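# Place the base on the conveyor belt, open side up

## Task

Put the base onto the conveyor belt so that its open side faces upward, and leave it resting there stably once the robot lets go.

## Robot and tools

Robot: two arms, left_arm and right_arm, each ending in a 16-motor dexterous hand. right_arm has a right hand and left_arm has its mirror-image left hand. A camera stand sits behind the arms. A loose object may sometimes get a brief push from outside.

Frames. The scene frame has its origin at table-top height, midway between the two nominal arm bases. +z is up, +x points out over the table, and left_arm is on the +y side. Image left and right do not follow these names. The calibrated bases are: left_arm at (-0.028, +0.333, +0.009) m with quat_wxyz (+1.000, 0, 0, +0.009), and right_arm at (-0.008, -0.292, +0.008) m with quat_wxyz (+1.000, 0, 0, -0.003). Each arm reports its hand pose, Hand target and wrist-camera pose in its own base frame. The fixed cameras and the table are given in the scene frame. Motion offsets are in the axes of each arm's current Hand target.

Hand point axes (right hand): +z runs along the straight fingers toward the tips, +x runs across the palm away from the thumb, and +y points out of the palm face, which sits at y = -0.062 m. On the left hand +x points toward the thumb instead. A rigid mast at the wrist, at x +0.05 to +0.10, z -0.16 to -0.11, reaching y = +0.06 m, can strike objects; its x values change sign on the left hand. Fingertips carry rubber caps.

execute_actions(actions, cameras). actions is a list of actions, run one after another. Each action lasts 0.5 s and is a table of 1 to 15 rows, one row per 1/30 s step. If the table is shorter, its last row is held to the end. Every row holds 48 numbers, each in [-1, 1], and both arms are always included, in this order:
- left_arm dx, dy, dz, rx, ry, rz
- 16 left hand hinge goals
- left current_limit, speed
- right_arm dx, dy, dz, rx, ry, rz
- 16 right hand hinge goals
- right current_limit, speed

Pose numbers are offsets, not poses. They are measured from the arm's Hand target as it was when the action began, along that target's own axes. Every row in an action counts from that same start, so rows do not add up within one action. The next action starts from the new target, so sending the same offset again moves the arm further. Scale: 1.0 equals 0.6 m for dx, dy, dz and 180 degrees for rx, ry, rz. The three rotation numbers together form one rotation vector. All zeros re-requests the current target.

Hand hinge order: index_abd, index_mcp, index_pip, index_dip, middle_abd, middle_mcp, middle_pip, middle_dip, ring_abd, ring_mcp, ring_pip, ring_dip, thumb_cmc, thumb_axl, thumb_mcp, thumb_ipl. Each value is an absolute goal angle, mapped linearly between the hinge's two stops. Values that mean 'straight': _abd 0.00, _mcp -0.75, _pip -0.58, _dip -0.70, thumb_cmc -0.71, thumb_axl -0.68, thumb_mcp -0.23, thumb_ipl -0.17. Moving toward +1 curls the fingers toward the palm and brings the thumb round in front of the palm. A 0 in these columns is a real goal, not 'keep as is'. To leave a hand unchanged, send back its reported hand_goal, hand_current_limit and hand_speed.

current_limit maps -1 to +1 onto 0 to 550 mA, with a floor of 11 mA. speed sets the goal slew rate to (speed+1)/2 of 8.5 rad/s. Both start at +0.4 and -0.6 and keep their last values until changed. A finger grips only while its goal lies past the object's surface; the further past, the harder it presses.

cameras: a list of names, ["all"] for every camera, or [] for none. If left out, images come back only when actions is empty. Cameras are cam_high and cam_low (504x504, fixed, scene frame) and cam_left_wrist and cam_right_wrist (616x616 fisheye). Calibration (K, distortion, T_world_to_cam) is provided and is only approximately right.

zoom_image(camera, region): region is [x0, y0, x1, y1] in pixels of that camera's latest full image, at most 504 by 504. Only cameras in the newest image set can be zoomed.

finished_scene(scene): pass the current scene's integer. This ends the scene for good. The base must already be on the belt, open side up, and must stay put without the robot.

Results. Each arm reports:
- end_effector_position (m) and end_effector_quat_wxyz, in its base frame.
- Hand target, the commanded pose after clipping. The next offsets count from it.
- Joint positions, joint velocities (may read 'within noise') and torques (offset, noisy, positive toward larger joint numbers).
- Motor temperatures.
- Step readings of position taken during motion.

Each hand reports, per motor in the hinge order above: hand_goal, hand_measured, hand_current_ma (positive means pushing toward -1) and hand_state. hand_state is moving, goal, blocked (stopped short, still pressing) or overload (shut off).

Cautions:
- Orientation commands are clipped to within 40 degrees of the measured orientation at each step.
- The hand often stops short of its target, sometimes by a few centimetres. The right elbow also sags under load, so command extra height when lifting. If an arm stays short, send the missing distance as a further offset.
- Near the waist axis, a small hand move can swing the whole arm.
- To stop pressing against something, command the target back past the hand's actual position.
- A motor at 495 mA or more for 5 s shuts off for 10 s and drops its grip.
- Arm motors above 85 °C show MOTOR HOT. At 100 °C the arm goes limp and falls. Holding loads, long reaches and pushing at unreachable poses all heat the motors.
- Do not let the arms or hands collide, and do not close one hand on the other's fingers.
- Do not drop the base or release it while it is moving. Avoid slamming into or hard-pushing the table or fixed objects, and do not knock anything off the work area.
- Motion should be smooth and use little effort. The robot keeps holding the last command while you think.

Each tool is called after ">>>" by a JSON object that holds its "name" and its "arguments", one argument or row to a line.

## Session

>>> {"name": "execute_actions", "arguments": {
  "actions": []
}}

Scene clock: 0.00 s.
left_arm: end_effector_position=(+0.2566, -0.4141, +0.3116) hand_goal=(+0.000, -0.754, -0.576, -0.696, +0.000, -0.754, -0.576, -0.696, +0.000, -0.754, -0.576, -0.696, -0.714, -0.678, -0.226, -0.168) hand_measured=(+0.000, -0.754, -0.576, -0.696, +0.000, -0.754, -0.576, -0.696, +0.000, -0.754, -0.576, -0.696, -0.714, -0.678, -0.226, -0.168) hand_current_ma=(+0, +0, +0, +0, +0, +0, +0, +0, +0, +0, +0, +0, +0, +0, +0, +0) hand_state=(goal, goal, goal, goal, goal, goal, goal, goal, goal, goal, goal, goal, goal, goal, goal, goal) hand_current_limit=0.40 hand_speed=-0.60 end_effector_quat_wxyz=(+0.427, +0.454, +0.624, -0.472) | right_arm: end_effector_position=(+0.6280, -0.1617, +0.2558) hand_goal=(+0.000, -0.754, -0.576, -0.696, +0.000, -0.754, -0.576, -0.696, +0.000, -0.754, -0.576, -0.696, -0.714, -0.678, -0.226, -0.168) hand_measured=(+0.000, -0.754, -0.576, -0.696, +0.000, -0.754, -0.576, -0.696, +0.000, -0.754, -0.576, -0.696, -0.714, -0.678, -0.226, -0.168) hand_current_ma=(+0, +0, +0, +0, +0, +0, +0, +0, +0, +0, +0, +0, +0, +0, +0, +0) hand_state=(goal, goal, goal, goal, goal, goal, goal, goal, goal, goal, goal, goal, goal, goal, goal, goal) hand_current_limit=0.40 hand_speed=-0.60 end_effector_quat_wxyz=(-0.224, +0.904, +0.204, +0.300)
Joint positions: left_arm=[-1.014 0.961 0.748 0.001 0.443 -1.686] | right_arm=[-0.328 1.723 1.708 -1.212 -0.702 0.926]
Joint velocities: within noise
Joint torques (N m): no reading
Motor temperatures (°C): left_arm=[30 31 35 28 28 28] | right_arm=[32 32 37 30 28 30]
Heat: left arm: hottest elbow 35 °C; right arm: hottest elbow 37 °C.
Hand target: left_arm +0.2590, -0.4178, +0.3259; +0.435, +0.452, +0.616, -0.476 | right_arm +0.6340, -0.1638, +0.2611; -0.221, +0.903, +0.206, +0.306
camera_calibration:
cam_left_wrist: T_world_to_cam=[[-0.464182, -0.23795, 0.853179, -0.272978], [-0.659741, 0.73559, -0.153785, 0.467392], [-0.590997, -0.634261, -0.498433, 0.169037], [0, 0, 0, 1]] pos_world=[0.281546, -0.301551, 0.389031]
cam_right_wrist: T_world_to_cam=[[-0.278273, -0.69916, -0.658589, 0.265298], [-0.892781, -0.0646239, 0.445831, 0.379667], [-0.354268, 0.712039, -0.606214, 0.619814], [0, 0, 0, 1]] pos_world=[0.632365, -0.23131, 0.381194]

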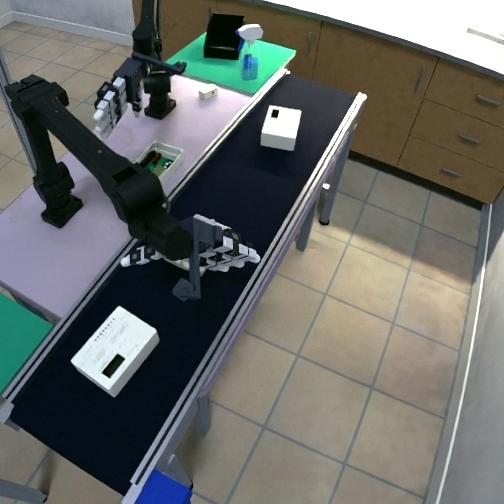

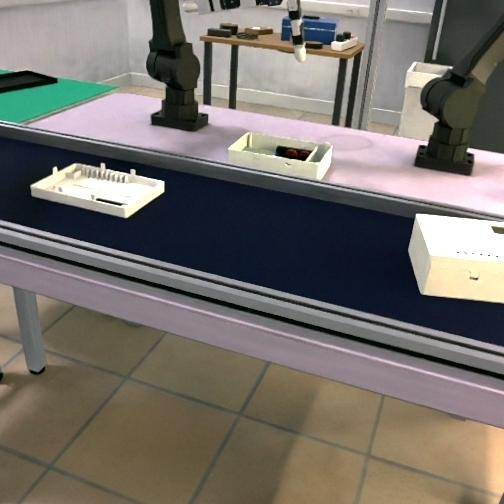

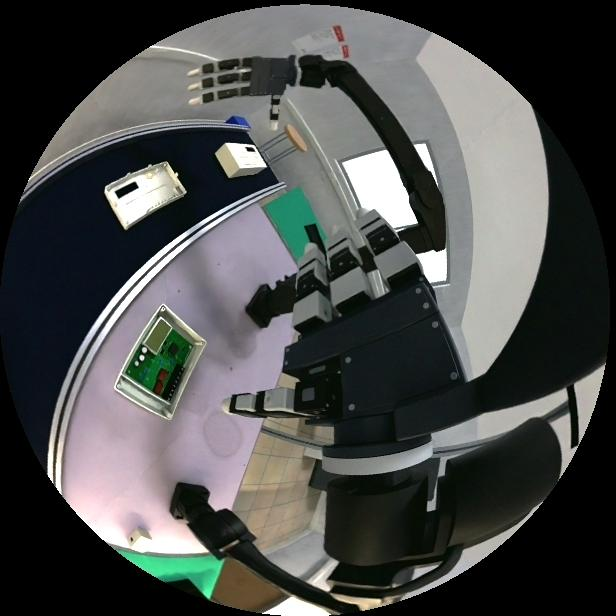

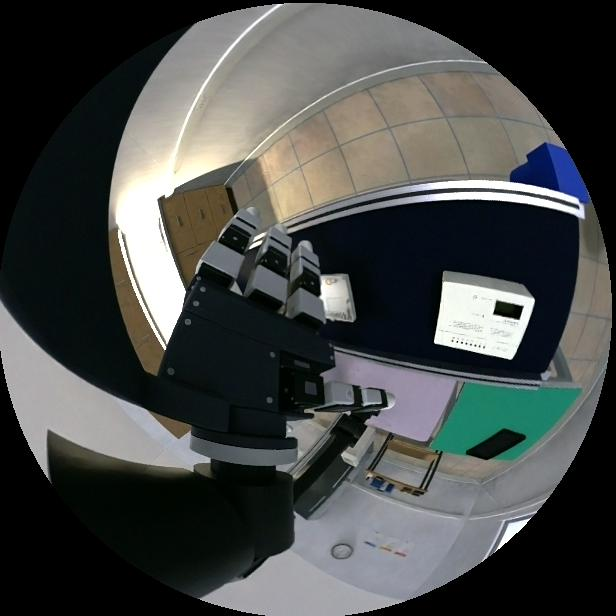

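>>> {"name": "zoom_image", "arguments": {
  "camera": "cam_left_wrist",
  "region": [80, 280, 240, 440]
}}

>>> {"name": "zoom_image", "arguments": {
  "camera": "cam_low",
  "region": [210, 110, 350, 200]
}}

>>> {"name": "zoom_image", "arguments": {
  "camera": "cam_high",
  "region": [60, 60, 280, 280]
}}

Scaled by 3.150 from the camera's 616x616 image, which has a finer 880x880 frame.

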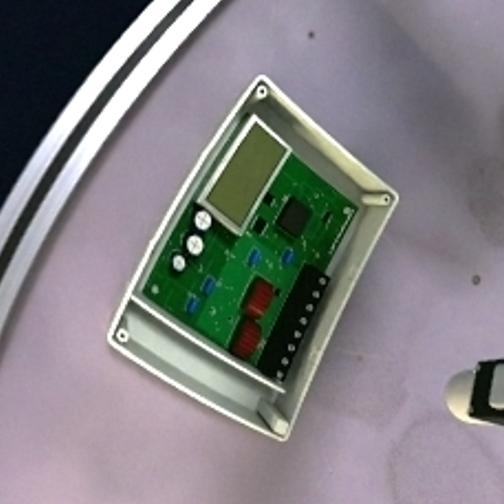

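Scaled by 3.600.

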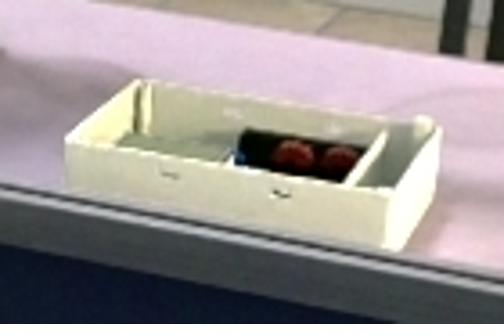

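Scaled by 2.291.

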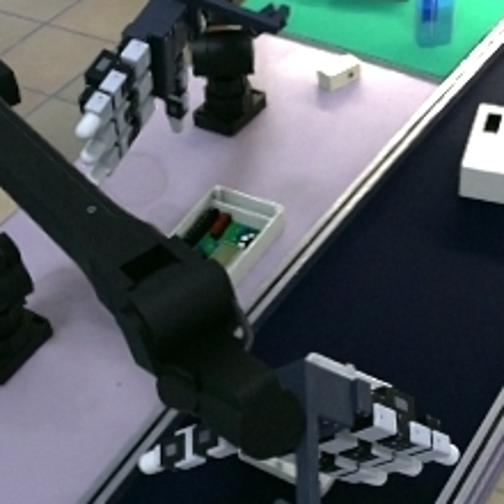

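>>> {"name": "execute_actions", "arguments": {
  "actions": [
    [[-0.0237,0.0147,-0.0105,-0.0428,0.0374,0.1211,0,-0.685,0.08,-0.551,0,-0.685,0.08,-0.551,0,-0.685,0.08,-0.551,0.829,-0.678,-0.506,0.211,0.4,-0.6,0,0,0,0,0,0,0,-0.754,-0.576,-0.696,0,-0.754,-0.576,-0.696,0,-0.754,-0.576,-0.696,-0.714,-0.678,-0.226,-0.168,0.4,-0.6]],
    [[-0.018,0.0003,-0.0048,-0.0242,0.0526,0.1283,0,-0.685,0.08,-0.551,0,-0.685,0.08,-0.551,0,-0.685,0.08,-0.551,0.829,-0.678,-0.506,0.211,0.4,-0.6,0,0,0,0,0,0,0,-0.754,-0.576,-0.696,0,-0.754,-0.576,-0.696,0,-0.754,-0.576,-0.696,-0.714,-0.678,-0.226,-0.168,0.4,-0.6]],
    [[-0.0193,-0.0157,0.0013,-0.0019,0.0582,0.1361,0,-0.685,0.08,-0.551,0,-0.685,0.08,-0.551,0,-0.685,0.08,-0.551,0.829,-0.678,-0.506,0.211,0.4,-0.6,0,0,0,0,0,0,0,-0.754,-0.576,-0.696,0,-0.754,-0.576,-0.696,0,-0.754,-0.576,-0.696,-0.714,-0.678,-0.226,-0.168,0.4,-0.6]],
    [[-0.026,-0.0295,0.0063,0.0193,0.0543,0.1433,0,-0.685,0.08,-0.551,0,-0.685,0.08,-0.551,0,-0.685,0.08,-0.551,0.829,-0.678,-0.506,0.211,0.4,-0.6,0,0,0,0,0,0,0,-0.754,-0.576,-0.696,0,-0.754,-0.576,-0.696,0,-0.754,-0.576,-0.696,-0.714,-0.678,-0.226,-0.168,0.4,-0.6]]
  ]
}}

Scene clock: 92.30 s.
left_arm: end_effector_position=(+0.2346, -0.4199, +0.3173) hand_goal=(+0.000, -0.686, +0.080, -0.552, +0.000, -0.686, +0.080, -0.552, +0.000, -0.686, +0.080, -0.552, +0.828, -0.678, -0.506, +0.210) hand_measured=(-0.002, -0.692, +0.076, -0.554, -0.002, -0.692, +0.076, -0.554, -0.002, -0.692, +0.076, -0.556, +0.828, -0.678, -0.504, +0.208) hand_current_ma=(+0, -2, -1, +0, +0, -2, -1, +0, +0, -2, -1, -1, +0, +0, +1, +0) hand_state=(goal, goal, goal, goal, goal, goal, goal, goal, goal, goal, goal, goal, goal, goal, goal, goal) hand_current_limit=0.40 hand_speed=-0.60 end_effector_quat_wxyz=(+0.415, +0.847, +0.266, +0.200) | right_arm: end_effector_position=(+0.6280, -0.1617, +0.2558) hand_goal=(+0.000, -0.754, -0.576, -0.696, +0.000, -0.754, -0.576, -0.696, +0.000, -0.754, -0.576, -0.696, -0.714, -0.678, -0.226, -0.168) hand_measured=(+0.000, -0.752, -0.576, -0.696, +0.000, -0.752, -0.576, -0.696, +0.000, -0.752, -0.576, -0.696, -0.714, -0.678, -0.226, -0.168) hand_current_ma=(+0, +0, +0, +0, +0, +0, +0, +0, +0, +0, +0, +0, +0, +0, +0, +0) hand_state=(goal, goal, goal, goal, goal, goal, goal, goal, goal, goal, goal, goal, goal, goal, goal, goal) hand_current_limit=0.40 hand_speed=-0.60 end_effector_quat_wxyz=(-0.224, +0.904, +0.204, +0.300)
Joint positions: left_arm=[-1.247 0.998 0.748 -0.409 -0.347 -0.113] | right_arm=[-0.328 1.723 1.708 -1.212 -0.702 0.926]
Joint torques (N m): left_arm=[-0.5 -5.25 13.03 1.91 -0.4 0.15] | right_arm=[0.32 -16.38 10.03 1.06 -0.76 -0.01]
Motor temperatures (°C): left_arm=[30 31 40 29 28 28] | right_arm=[32 36 47 30 28 30]
Heat: left arm: hottest elbow 40 °C; right arm: hottest elbow 47 °C.
Hand target: left_arm +0.2362, -0.4305, +0.3418; +0.426, +0.843, +0.258, +0.204 | right_arm +0.6340, -0.1638, +0.2611; -0.221, +0.903, +0.206, +0.306
Off the commanded pose: left_arm 0.027 m, 2 deg | right_arm 0.008 m, 1 deg.
Step readings (end_effector_position of left_arm | right_arm):
0: (+0.2566, -0.4141, +0.3116) | (+0.6280, -0.1617, +0.2558)
1: (+0.2574, -0.4137, +0.3119) | (+0.6280, -0.1617, +0.2558)
2: (+0.2610, -0.4116, +0.3125) | (+0.6280, -0.1617, +0.2558)
4: (+0.2656, -0.4076, +0.3130) | (+0.6280, -0.1617, +0.2558)
8: (+0.2681, -0.4047, +0.3137) | (+0.6280, -0.1617, +0.2558)
15: (+0.2679, -0.4053, +0.3179) | (+0.6280, -0.1617, +0.2558)
16: (+0.2689, -0.4045, +0.3184) | (+0.6280, -0.1617, +0.2558)
17: (+0.2707, -0.4025, +0.3189) | (+0.6280, -0.1617, +0.2558)
19: (+0.2725, -0.3986, +0.3197) | (+0.6280, -0.1617, +0.2558)
23: (+0.2677, -0.3996, +0.3224) | (+0.6280, -0.1617, +0.2558)
30: (+0.2655, -0.4023, +0.3258) | (+0.6280, -0.1617, +0.2558)
31: (+0.2659, -0.4020, +0.3262) | (+0.6280, -0.1617, +0.2558)
32: (+0.2671, -0.4002, +0.3270) | (+0.6280, -0.1617, +0.2558)
34: (+0.2664, -0.3977, +0.3279) | (+0.6280, -0.1617, +0.2558)
38: (+0.2591, -0.4027, +0.3256) | (+0.6280, -0.1617, +0.2558)
45: (+0.2542, -0.4084, +0.3254) | (+0.6280, -0.1617, +0.2558)
46: (+0.2543, -0.4083, +0.3258) | (+0.6280, -0.1617, +0.2558)
47: (+0.2547, -0.4070, +0.3264) | (+0.6280, -0.1617, +0.2558)
49: (+0.2526, -0.4054, +0.3257) | (+0.6280, -0.1617, +0.2558)
53: (+0.2447, -0.4103, +0.3202) | (+0.6280, -0.1617, +0.2558)
60: (+0.2374, -0.4170, +0.3174) | (+0.6280, -0.1617, +0.2558)

>>> {"name": "execute_actions", "arguments": {
  "actions": [
    [[-0.036,-0.0398,0.0092,0.0362,0.0434,0.15,0,-0.685,0.08,-0.551,0,-0.685,0.08,-0.551,0,-0.685,0.08,-0.551,0.829,-0.678,-0.506,0.211,0.4,-0.6,0,0,0,0,0,0,0,-0.754,-0.576,-0.696,0,-0.754,-0.576,-0.696,0,-0.754,-0.576,-0.696,-0.714,-0.678,-0.226,-0.168,0.4,-0.6]],
    [[-0.0462,-0.0463,0.0088,0.0471,0.0287,0.1556,0,-0.685,0.08,-0.551,0,-0.685,0.08,-0.551,0,-0.685,0.08,-0.551,0.829,-0.678,-0.506,0.211,0.4,-0.6,0,0,0,0,0,0,0,-0.754,-0.576,-0.696,0,-0.754,-0.576,-0.696,0,-0.754,-0.576,-0.696,-0.714,-0.678,-0.226,-0.168,0.4,-0.6]],
    [[-0.0558,-0.0507,0.0065,0.0522,0.0128,0.1606,0,-0.685,0.08,-0.551,0,-0.685,0.08,-0.551,0,-0.685,0.08,-0.551,0.829,-0.678,-0.506,0.211,0.4,-0.6,0,0,0,0,0,0,0,-0.754,-0.576,-0.696,0,-0.754,-0.576,-0.696,0,-0.754,-0.576,-0.696,-0.714,-0.678,-0.226,-0.168,0.4,-0.6]],
    [[-0.0643,-0.054,0.0025,0.0528,-0.0024,0.1639,0,-0.685,0.08,-0.551,0,-0.685,0.08,-0.551,0,-0.685,0.08,-0.551,0.829,-0.678,-0.506,0.211,0.4,-0.6,0,0,0,0,0,0,0,-0.754,-0.576,-0.696,0,-0.754,-0.576,-0.696,0,-0.754,-0.576,-0.696,-0.714,-0.678,-0.226,-0.168,0.4,-0.6]],
    [[-0.0732,-0.0568,-0.0027,0.0501,-0.0168,0.1656,0,-0.685,0.08,-0.551,0,-0.685,0.08,-0.551,0,-0.685,0.08,-0.551,0.829,-0.678,-0.506,0.211,0.4,-0.6,0,0,0,0,0,0,0,-0.754,-0.576,-0.696,0,-0.754,-0.576,-0.696,0,-0.754,-0.576,-0.696,-0.714,-0.678,-0.226,-0.168,0.4,-0.6]]
  ],
  "cameras": ["cam_left_wrist"]
}}

Scene clock: 99.07 s.
left_arm: end_effector_position=(+0.1933, -0.2819, +0.2160) hand_goal=(+0.000, -0.686, +0.080, -0.552, +0.000, -0.686, +0.080, -0.552, +0.000, -0.686, +0.080, -0.552, +0.828, -0.678, -0.506, +0.210) hand_measured=(+0.000, -0.680, +0.078, -0.554, +0.000, -0.680, +0.078, -0.554, +0.000, -0.678, +0.078, -0.554, +0.828, -0.678, -0.504, +0.208) hand_current_ma=(+0, +2, +0, +0, +0, +2, +0, +0, +0, +3, +0, -1, +0, +0, +1, +0) hand_state=(goal, goal, goal, goal, goal, goal, goal, goal, goal, goal, goal, goal, goal, goal, goal, goal) hand_current_limit=0.40 hand_speed=-0.60 end_effector_quat_wxyz=(-0.429, +0.593, -0.560, +0.388) | right_arm: end_effector_position=(+0.6280, -0.1617, +0.2558) hand_goal=(+0.000, -0.754, -0.576, -0.696, +0.000, -0.754, -0.576, -0.696, +0.000, -0.754, -0.576, -0.696, -0.714, -0.678, -0.226, -0.168) hand_measured=(+0.000, -0.752, -0.576, -0.696, +0.000, -0.752, -0.576, -0.696, +0.000, -0.752, -0.576, -0.696, -0.714, -0.678, -0.226, -0.168) hand_current_ma=(+0, +0, +0, +0, +0, +0, +0, +0, +0, +0, +0, +0, +0, +0, +0, +0) hand_state=(goal, goal, goal, goal, goal, goal, goal, goal, goal, goal, goal, goal, goal, goal, goal, goal) hand_current_limit=0.40 hand_speed=-0.60 end_effector_quat_wxyz=(-0.224, +0.904, +0.204, +0.300)
Joint positions: left_arm=[-1.364 1.004 0.839 -1.059 -1.211 1.961] | right_arm=[-0.328 1.723 1.708 -1.212 -0.702 0.926]
Joint torques (N m): left_arm=[-0.85 -4.42 11.02 1.8 -0.88 0.19] | right_arm=[0.26 -16.32 9.99 1.07 -0.76 -0.02]
Heat: left arm: hottest elbow 41 °C; right arm: hottest elbow 47 °C.
Hand target: left_arm +0.1933, -0.2954, +0.2322; -0.413, +0.593, -0.560, +0.404 | right_arm +0.6340, -0.1638, +0.2611; -0.221, +0.903, +0.206, +0.306
Off the commanded pose: left_arm 0.021 m, 3 deg | right_arm 0.008 m, 1 deg.
Step readings (end_effector_position of left_arm | right_arm):
0: (+0.2346, -0.4200, +0.3174) | (+0.6280, -0.1617, +0.2558)
1: (+0.2348, -0.4196, +0.3173) | (+0.6280, -0.1617, +0.2558)
2: (+0.2353, -0.4182, +0.3169) | (+0.6280, -0.1617, +0.2558)
4: (+0.2339, -0.4155, +0.3127) | (+0.6280, -0.1617, +0.2558)
8: (+0.2278, -0.4161, +0.3034) | (+0.6280, -0.1617, +0.2558)
15: (+0.2195, -0.4211, +0.2976) | (+0.6280, -0.1617, +0.2558)
16: (+0.2191, -0.4211, +0.2969) | (+0.6280, -0.1617, +0.2558)
17: (+0.2189, -0.4197, +0.2949) | (+0.6280, -0.1617, +0.2558)
19: (+0.2179, -0.4147, +0.2865) | (+0.6280, -0.1617, +0.2558)
23: (+0.2125, -0.4100, +0.2721) | (+0.6280, -0.1617, +0.2558)
30: (+0.2036, -0.4123, +0.2629) | (+0.6280, -0.1617, +0.2558)
31: (+0.2033, -0.4119, +0.2619) | (+0.6280, -0.1617, +0.2558)
32: (+0.2046, -0.4086, +0.2594) | (+0.6280, -0.1617, +0.2558)
34: (+0.2046, -0.3989, +0.2496) | (+0.6280, -0.1617, +0.2558)
38: (+0.2015, -0.3854, +0.2327) | (+0.6280, -0.1617, +0.2558)
45: (+0.1931, -0.3824, +0.2219) | (+0.6280, -0.1617, +0.2558)
46: (+0.1931, -0.3815, +0.2210) | (+0.6280, -0.1617, +0.2558)
47: (+0.1942, -0.3772, +0.2195) | (+0.6280, -0.1617, +0.2558)
49: (+0.1976, -0.3629, +0.2157) | (+0.6280, -0.1617, +0.2558)
53: (+0.1976, -0.3440, +0.2106) | (+0.6280, -0.1617, +0.2558)
60: (+0.1908, -0.3381, +0.2058) | (+0.6280, -0.1617, +0.2558)
61: (+0.1910, -0.3366, +0.2053) | (+0.6280, -0.1617, +0.2558)
62: (+0.1925, -0.3314, +0.2057) | (+0.6280, -0.1617, +0.2558)
64: (+0.1972, -0.3146, +0.2092) | (+0.6280, -0.1617, +0.2558)
68: (+0.1995, -0.2953, +0.2194) | (+0.6280, -0.1617, +0.2558)
75: (+0.1946, -0.2867, +0.2174) | (+0.6280, -0.1617, +0.2558)
camera_calibration:
cam_left_wrist: T_world_to_cam=[[0.184284, 0.757494, 0.626293, 0.0149217], [-0.514451, -0.468611, 0.718153, -0.242141], [0.837484, -0.454541, 0.303336, -0.2309], [0, 0, 0, 1]] pos_world=[0.0660557, -0.229726, 0.234589]
Images, in order (width x height): cam_left_wrist 616x616.

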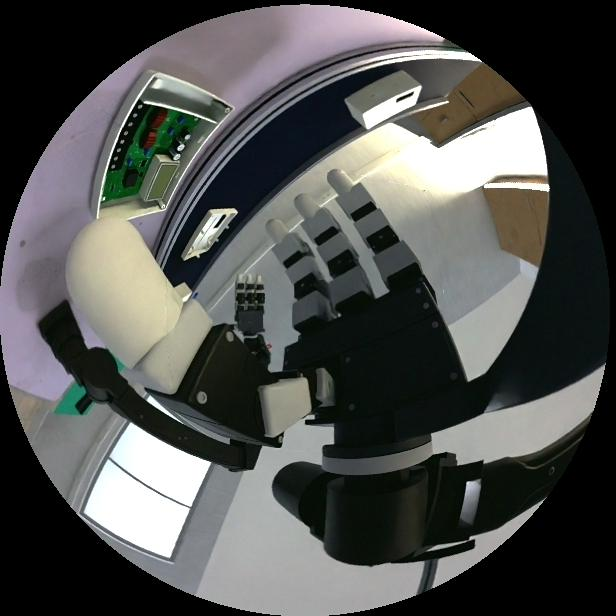

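>>> {"name": "execute_actions", "arguments": {
  "actions": [
    [[0.0366,0.0791,0.0401,0,-0.0063,-0.0023,0,-0.685,0.08,-0.551,0,-0.685,0.08,-0.551,0,-0.685,0.08,-0.551,0.829,-0.678,-0.506,0.211,0.4,-0.6,0,0,0,0,0,0,0,-0.754,-0.576,-0.696,0,-0.754,-0.576,-0.696,0,-0.754,-0.576,-0.696,-0.714,-0.678,-0.226,-0.168,0.4,-0.6]],
    [[0.0366,0.0791,0.0401,0,0,0,0,-0.685,0.08,-0.551,0,-0.685,0.08,-0.551,0,-0.685,0.08,-0.551,0.829,-0.678,-0.506,0.211,0.4,-0.6,0,0,0,0,0,0,0,-0.754,-0.576,-0.696,0,-0.754,-0.576,-0.696,0,-0.754,-0.576,-0.696,-0.714,-0.678,-0.226,-0.168,0.4,-0.6]]
  ],
  "cameras": ["cam_left_wrist"]
}}

>>> {"name": "zoom_image", "arguments": {
  "camera": "cam_left_wrist",
  "region": [60, 20, 300, 260]
}}

Scene clock: 112.53 s.
left_arm: end_effector_position=(+0.2072, -0.3428, +0.1312) hand_goal=(+0.000, -0.686, +0.080, -0.552, +0.000, -0.686, +0.080, -0.552, +0.000, -0.686, +0.080, -0.552, +0.828, -0.678, -0.506, +0.210) hand_measured=(+0.000, -0.680, +0.078, -0.554, +0.000, -0.680, +0.078, -0.554, +0.000, -0.678, +0.078, -0.554, +0.828, -0.678, -0.504, +0.208) hand_current_ma=(+0, +2, +0, +0, +0, +2, +0, +0, +0, +3, +0, -1, +0, +0, +1, +0) hand_state=(goal, goal, goal, goal, goal, goal, goal, goal, goal, goal, goal, goal, goal, goal, goal, goal) hand_current_limit=0.40 hand_speed=-0.60 end_effector_quat_wxyz=(-0.415, +0.600, -0.552, +0.403) | right_arm: end_effector_position=(+0.6280, -0.1617, +0.2558) hand_goal=(+0.000, -0.754, -0.576, -0.696, +0.000, -0.754, -0.576, -0.696, +0.000, -0.754, -0.576, -0.696, -0.714, -0.678, -0.226, -0.168) hand_measured=(+0.000, -0.752, -0.576, -0.696, +0.000, -0.752, -0.576, -0.696, +0.000, -0.752, -0.576, -0.696, -0.714, -0.678, -0.226, -0.168) hand_current_ma=(+0, +0, +0, +0, +0, +0, +0, +0, +0, +0, +0, +0, +0, +0, +0, +0) hand_state=(goal, goal, goal, goal, goal, goal, goal, goal, goal, goal, goal, goal, goal, goal, goal, goal) hand_current_limit=0.40 hand_speed=-0.60 end_effector_quat_wxyz=(-0.224, +0.904, +0.204, +0.300)
Joint positions: left_arm=[-1.358 1.241 0.765 -0.677 -1.201 1.989] | right_arm=[-0.328 1.723 1.708 -1.212 -0.702 0.926]
Joint torques (N m): left_arm=[0.44 -7 6.86 1.89 -0.89 0.17] | right_arm=[0.26 -16.38 10.03 1.03 -0.78 0]
Heat: left arm: hottest elbow 43 °C; right arm: hottest elbow 47 °C.
Hand target: left_arm +0.2098, -0.3401, +0.1275; -0.417, +0.599, -0.554, +0.400 | right_arm +0.6340, -0.1638, +0.2611; -0.221, +0.903, +0.206, +0.306
Off the commanded pose: left_arm 0.005 m, 0 deg | right_arm 0.008 m, 1 deg.
Step readings (end_effector_position of left_arm | right_arm):
0: (+0.1933, -0.2818, +0.2160) | (+0.6280, -0.1617, +0.2558)
1: (+0.1934, -0.2821, +0.2161) | (+0.6280, -0.1617, +0.2558)
2: (+0.1940, -0.2848, +0.2161) | (+0.6280, -0.1617, +0.2558)
4: (+0.1959, -0.2939, +0.2141) | (+0.6280, -0.1617, +0.2558)
8: (+0.1990, -0.3101, +0.1979) | (+0.6280, -0.1617, +0.2558)
15: (+0.1999, -0.3176, +0.1844) | (+0.6280, -0.1617, +0.2558)
16: (+0.2002, -0.3186, +0.1846) | (+0.6280, -0.1617, +0.2558)
17: (+0.2007, -0.3210, +0.1836) | (+0.6280, -0.1617, +0.2558)
19: (+0.2020, -0.3271, +0.1768) | (+0.6280, -0.1617, +0.2558)
23: (+0.2034, -0.3344, +0.1467) | (+0.6280, -0.1617, +0.2558)
30: (+0.2060, -0.3413, +0.1304) | (+0.6280, -0.1617, +0.2558)
camera_calibration:
cam_left_wrist: T_world_to_cam=[[0.187088, 0.783703, 0.59229, 0.124547], [-0.520465, -0.432277, 0.736379, -0.191382], [0.833135, -0.446034, 0.327016, -0.243742], [0, 0, 0, 1]] pos_world=[0.0801613, -0.289055, 0.146869]
Images, in order (width x height): cam_left_wrist 616x616.

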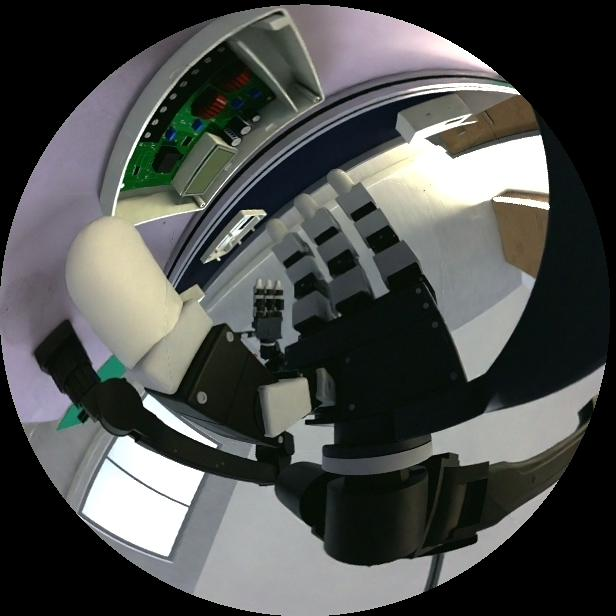

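Scaled by 2.100 from the camera's 616x616 image, which has a finer 880x880 frame.

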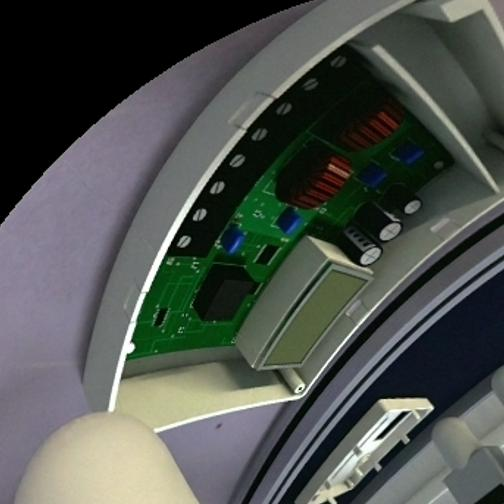

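>>> {"name": "execute_actions", "arguments": {
  "actions": [
    [[-0.0233,0.0705,0.0257,0,0,0,0,-0.685,0.2,-0.551,0,-0.685,0.2,-0.551,0,-0.685,0.2,-0.551,0.829,-0.678,-0.47,0.211,0.4,-0.7,0,0,0,0,0,0,0,-0.754,-0.576,-0.696,0,-0.754,-0.576,-0.696,0,-0.754,-0.576,-0.696,-0.714,-0.678,-0.226,-0.168,0.4,-0.6]]
  ],
  "cameras": ["cam_left_wrist","cam_high","cam_low"]
}}

>>> {"name": "zoom_image", "arguments": {
  "camera": "cam_low",
  "region": [200, 60, 360, 220]
}}

Scene clock: 122.40 s.
left_arm: end_effector_position=(+0.2076, -0.3318, +0.0890) hand_goal=(+0.000, -0.686, +0.200, -0.552, +0.000, -0.686, +0.200, -0.552, +0.000, -0.686, +0.200, -0.552, +0.828, -0.678, -0.470, +0.210) hand_measured=(+0.000, -0.680, +0.198, -0.554, +0.000, -0.680, +0.198, -0.554, +0.000, -0.678, +0.198, -0.554, +0.828, -0.678, -0.470, +0.208) hand_current_ma=(+0, +2, +0, +0, +0, +2, +0, +0, +0, +3, +0, -1, +0, +0, +0, +0) hand_state=(goal, goal, goal, goal, goal, goal, goal, goal, goal, goal, goal, goal, goal, goal, goal, goal) hand_current_limit=0.40 hand_speed=-0.70 end_effector_quat_wxyz=(-0.414, +0.602, -0.550, +0.406) | right_arm: end_effector_position=(+0.6280, -0.1617, +0.2558) hand_goal=(+0.000, -0.754, -0.576, -0.696, +0.000, -0.754, -0.576, -0.696, +0.000, -0.754, -0.576, -0.696, -0.714, -0.678, -0.226, -0.168) hand_measured=(+0.000, -0.752, -0.576, -0.696, +0.000, -0.752, -0.576, -0.696, +0.000, -0.752, -0.576, -0.696, -0.714, -0.678, -0.226, -0.168) hand_current_ma=(+0, +0, +0, +0, +0, +0, +0, +0, +0, +0, +0, +0, +0, +0, +0, +0) hand_state=(goal, goal, goal, goal, goal, goal, goal, goal, goal, goal, goal, goal, goal, goal, goal, goal) hand_current_limit=0.40 hand_speed=-0.60 end_effector_quat_wxyz=(-0.224, +0.904, +0.204, +0.300)
Joint positions: left_arm=[-1.35 1.278 0.663 -0.511 -1.199 2.008] | right_arm=[-0.328 1.723 1.708 -1.212 -0.702 0.926]
Joint torques (N m): left_arm=[0.38 -6.42 6.04 1.94 -0.84 0.2] | right_arm=[0.21 -16.38 9.99 1.06 -0.77 -0.02]
Heat: left arm: hottest elbow 42 °C; right arm: hottest elbow 48 °C.
Hand target: left_arm +0.2093, -0.3271, +0.0823; -0.417, +0.599, -0.554, +0.400 | right_arm +0.6340, -0.1638, +0.2611; -0.221, +0.903, +0.206, +0.306
Off the commanded pose: left_arm 0.009 m, 1 deg | right_arm 0.008 m, 1 deg.
Step readings (end_effector_position of left_arm | right_arm):
0: (+0.2072, -0.3428, +0.1312) | (+0.6280, -0.1617, +0.2558)
1: (+0.2072, -0.3428, +0.1310) | (+0.6280, -0.1617, +0.2558)
2: (+0.2073, -0.3433, +0.1296) | (+0.6280, -0.1617, +0.2558)
4: (+0.2069, -0.3411, +0.1223) | (+0.6280, -0.1617, +0.2558)
8: (+0.2051, -0.3284, +0.0977) | (+0.6280, -0.1617, +0.2558)
15: (+0.2068, -0.3300, +0.0881) | (+0.6280, -0.1617, +0.2558)
camera_calibration:
cam_left_wrist: T_world_to_cam=[[0.185111, 0.788653, 0.586311, 0.14343], [-0.522278, -0.426436, 0.738497, -0.15321], [0.832442, -0.442921, 0.332958, -0.22468], [0, 0, 0, 1]] pos_world=[0.0804643, -0.277966, 0.103859]
Images, in order (width x height): cam_high 504x504, cam_low 504x504, cam_left_wrist 616x616.

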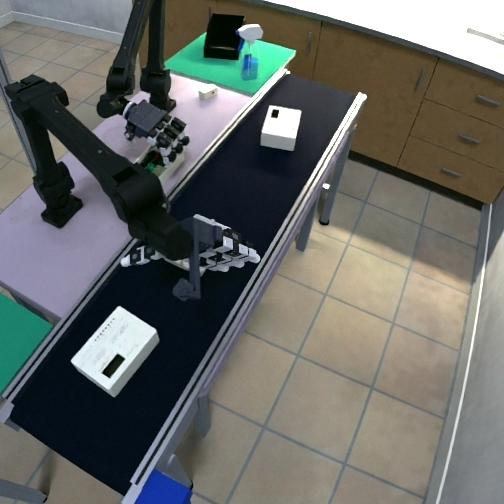

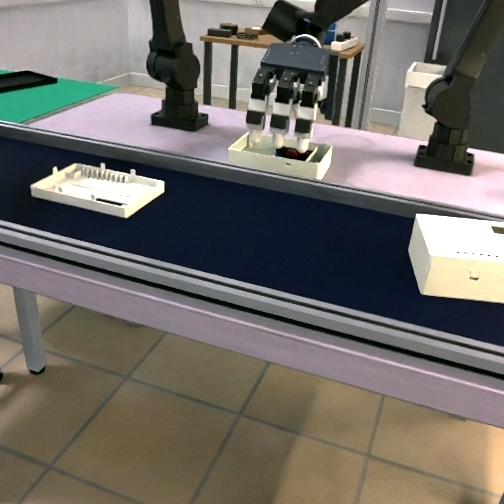

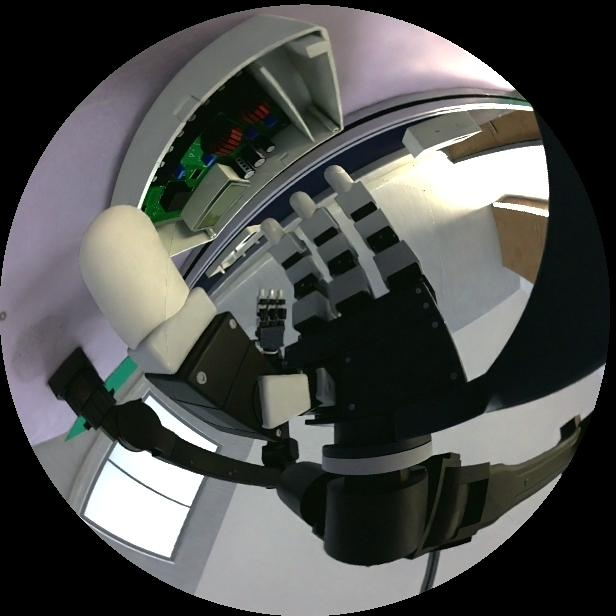

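Scaled by 3.150.

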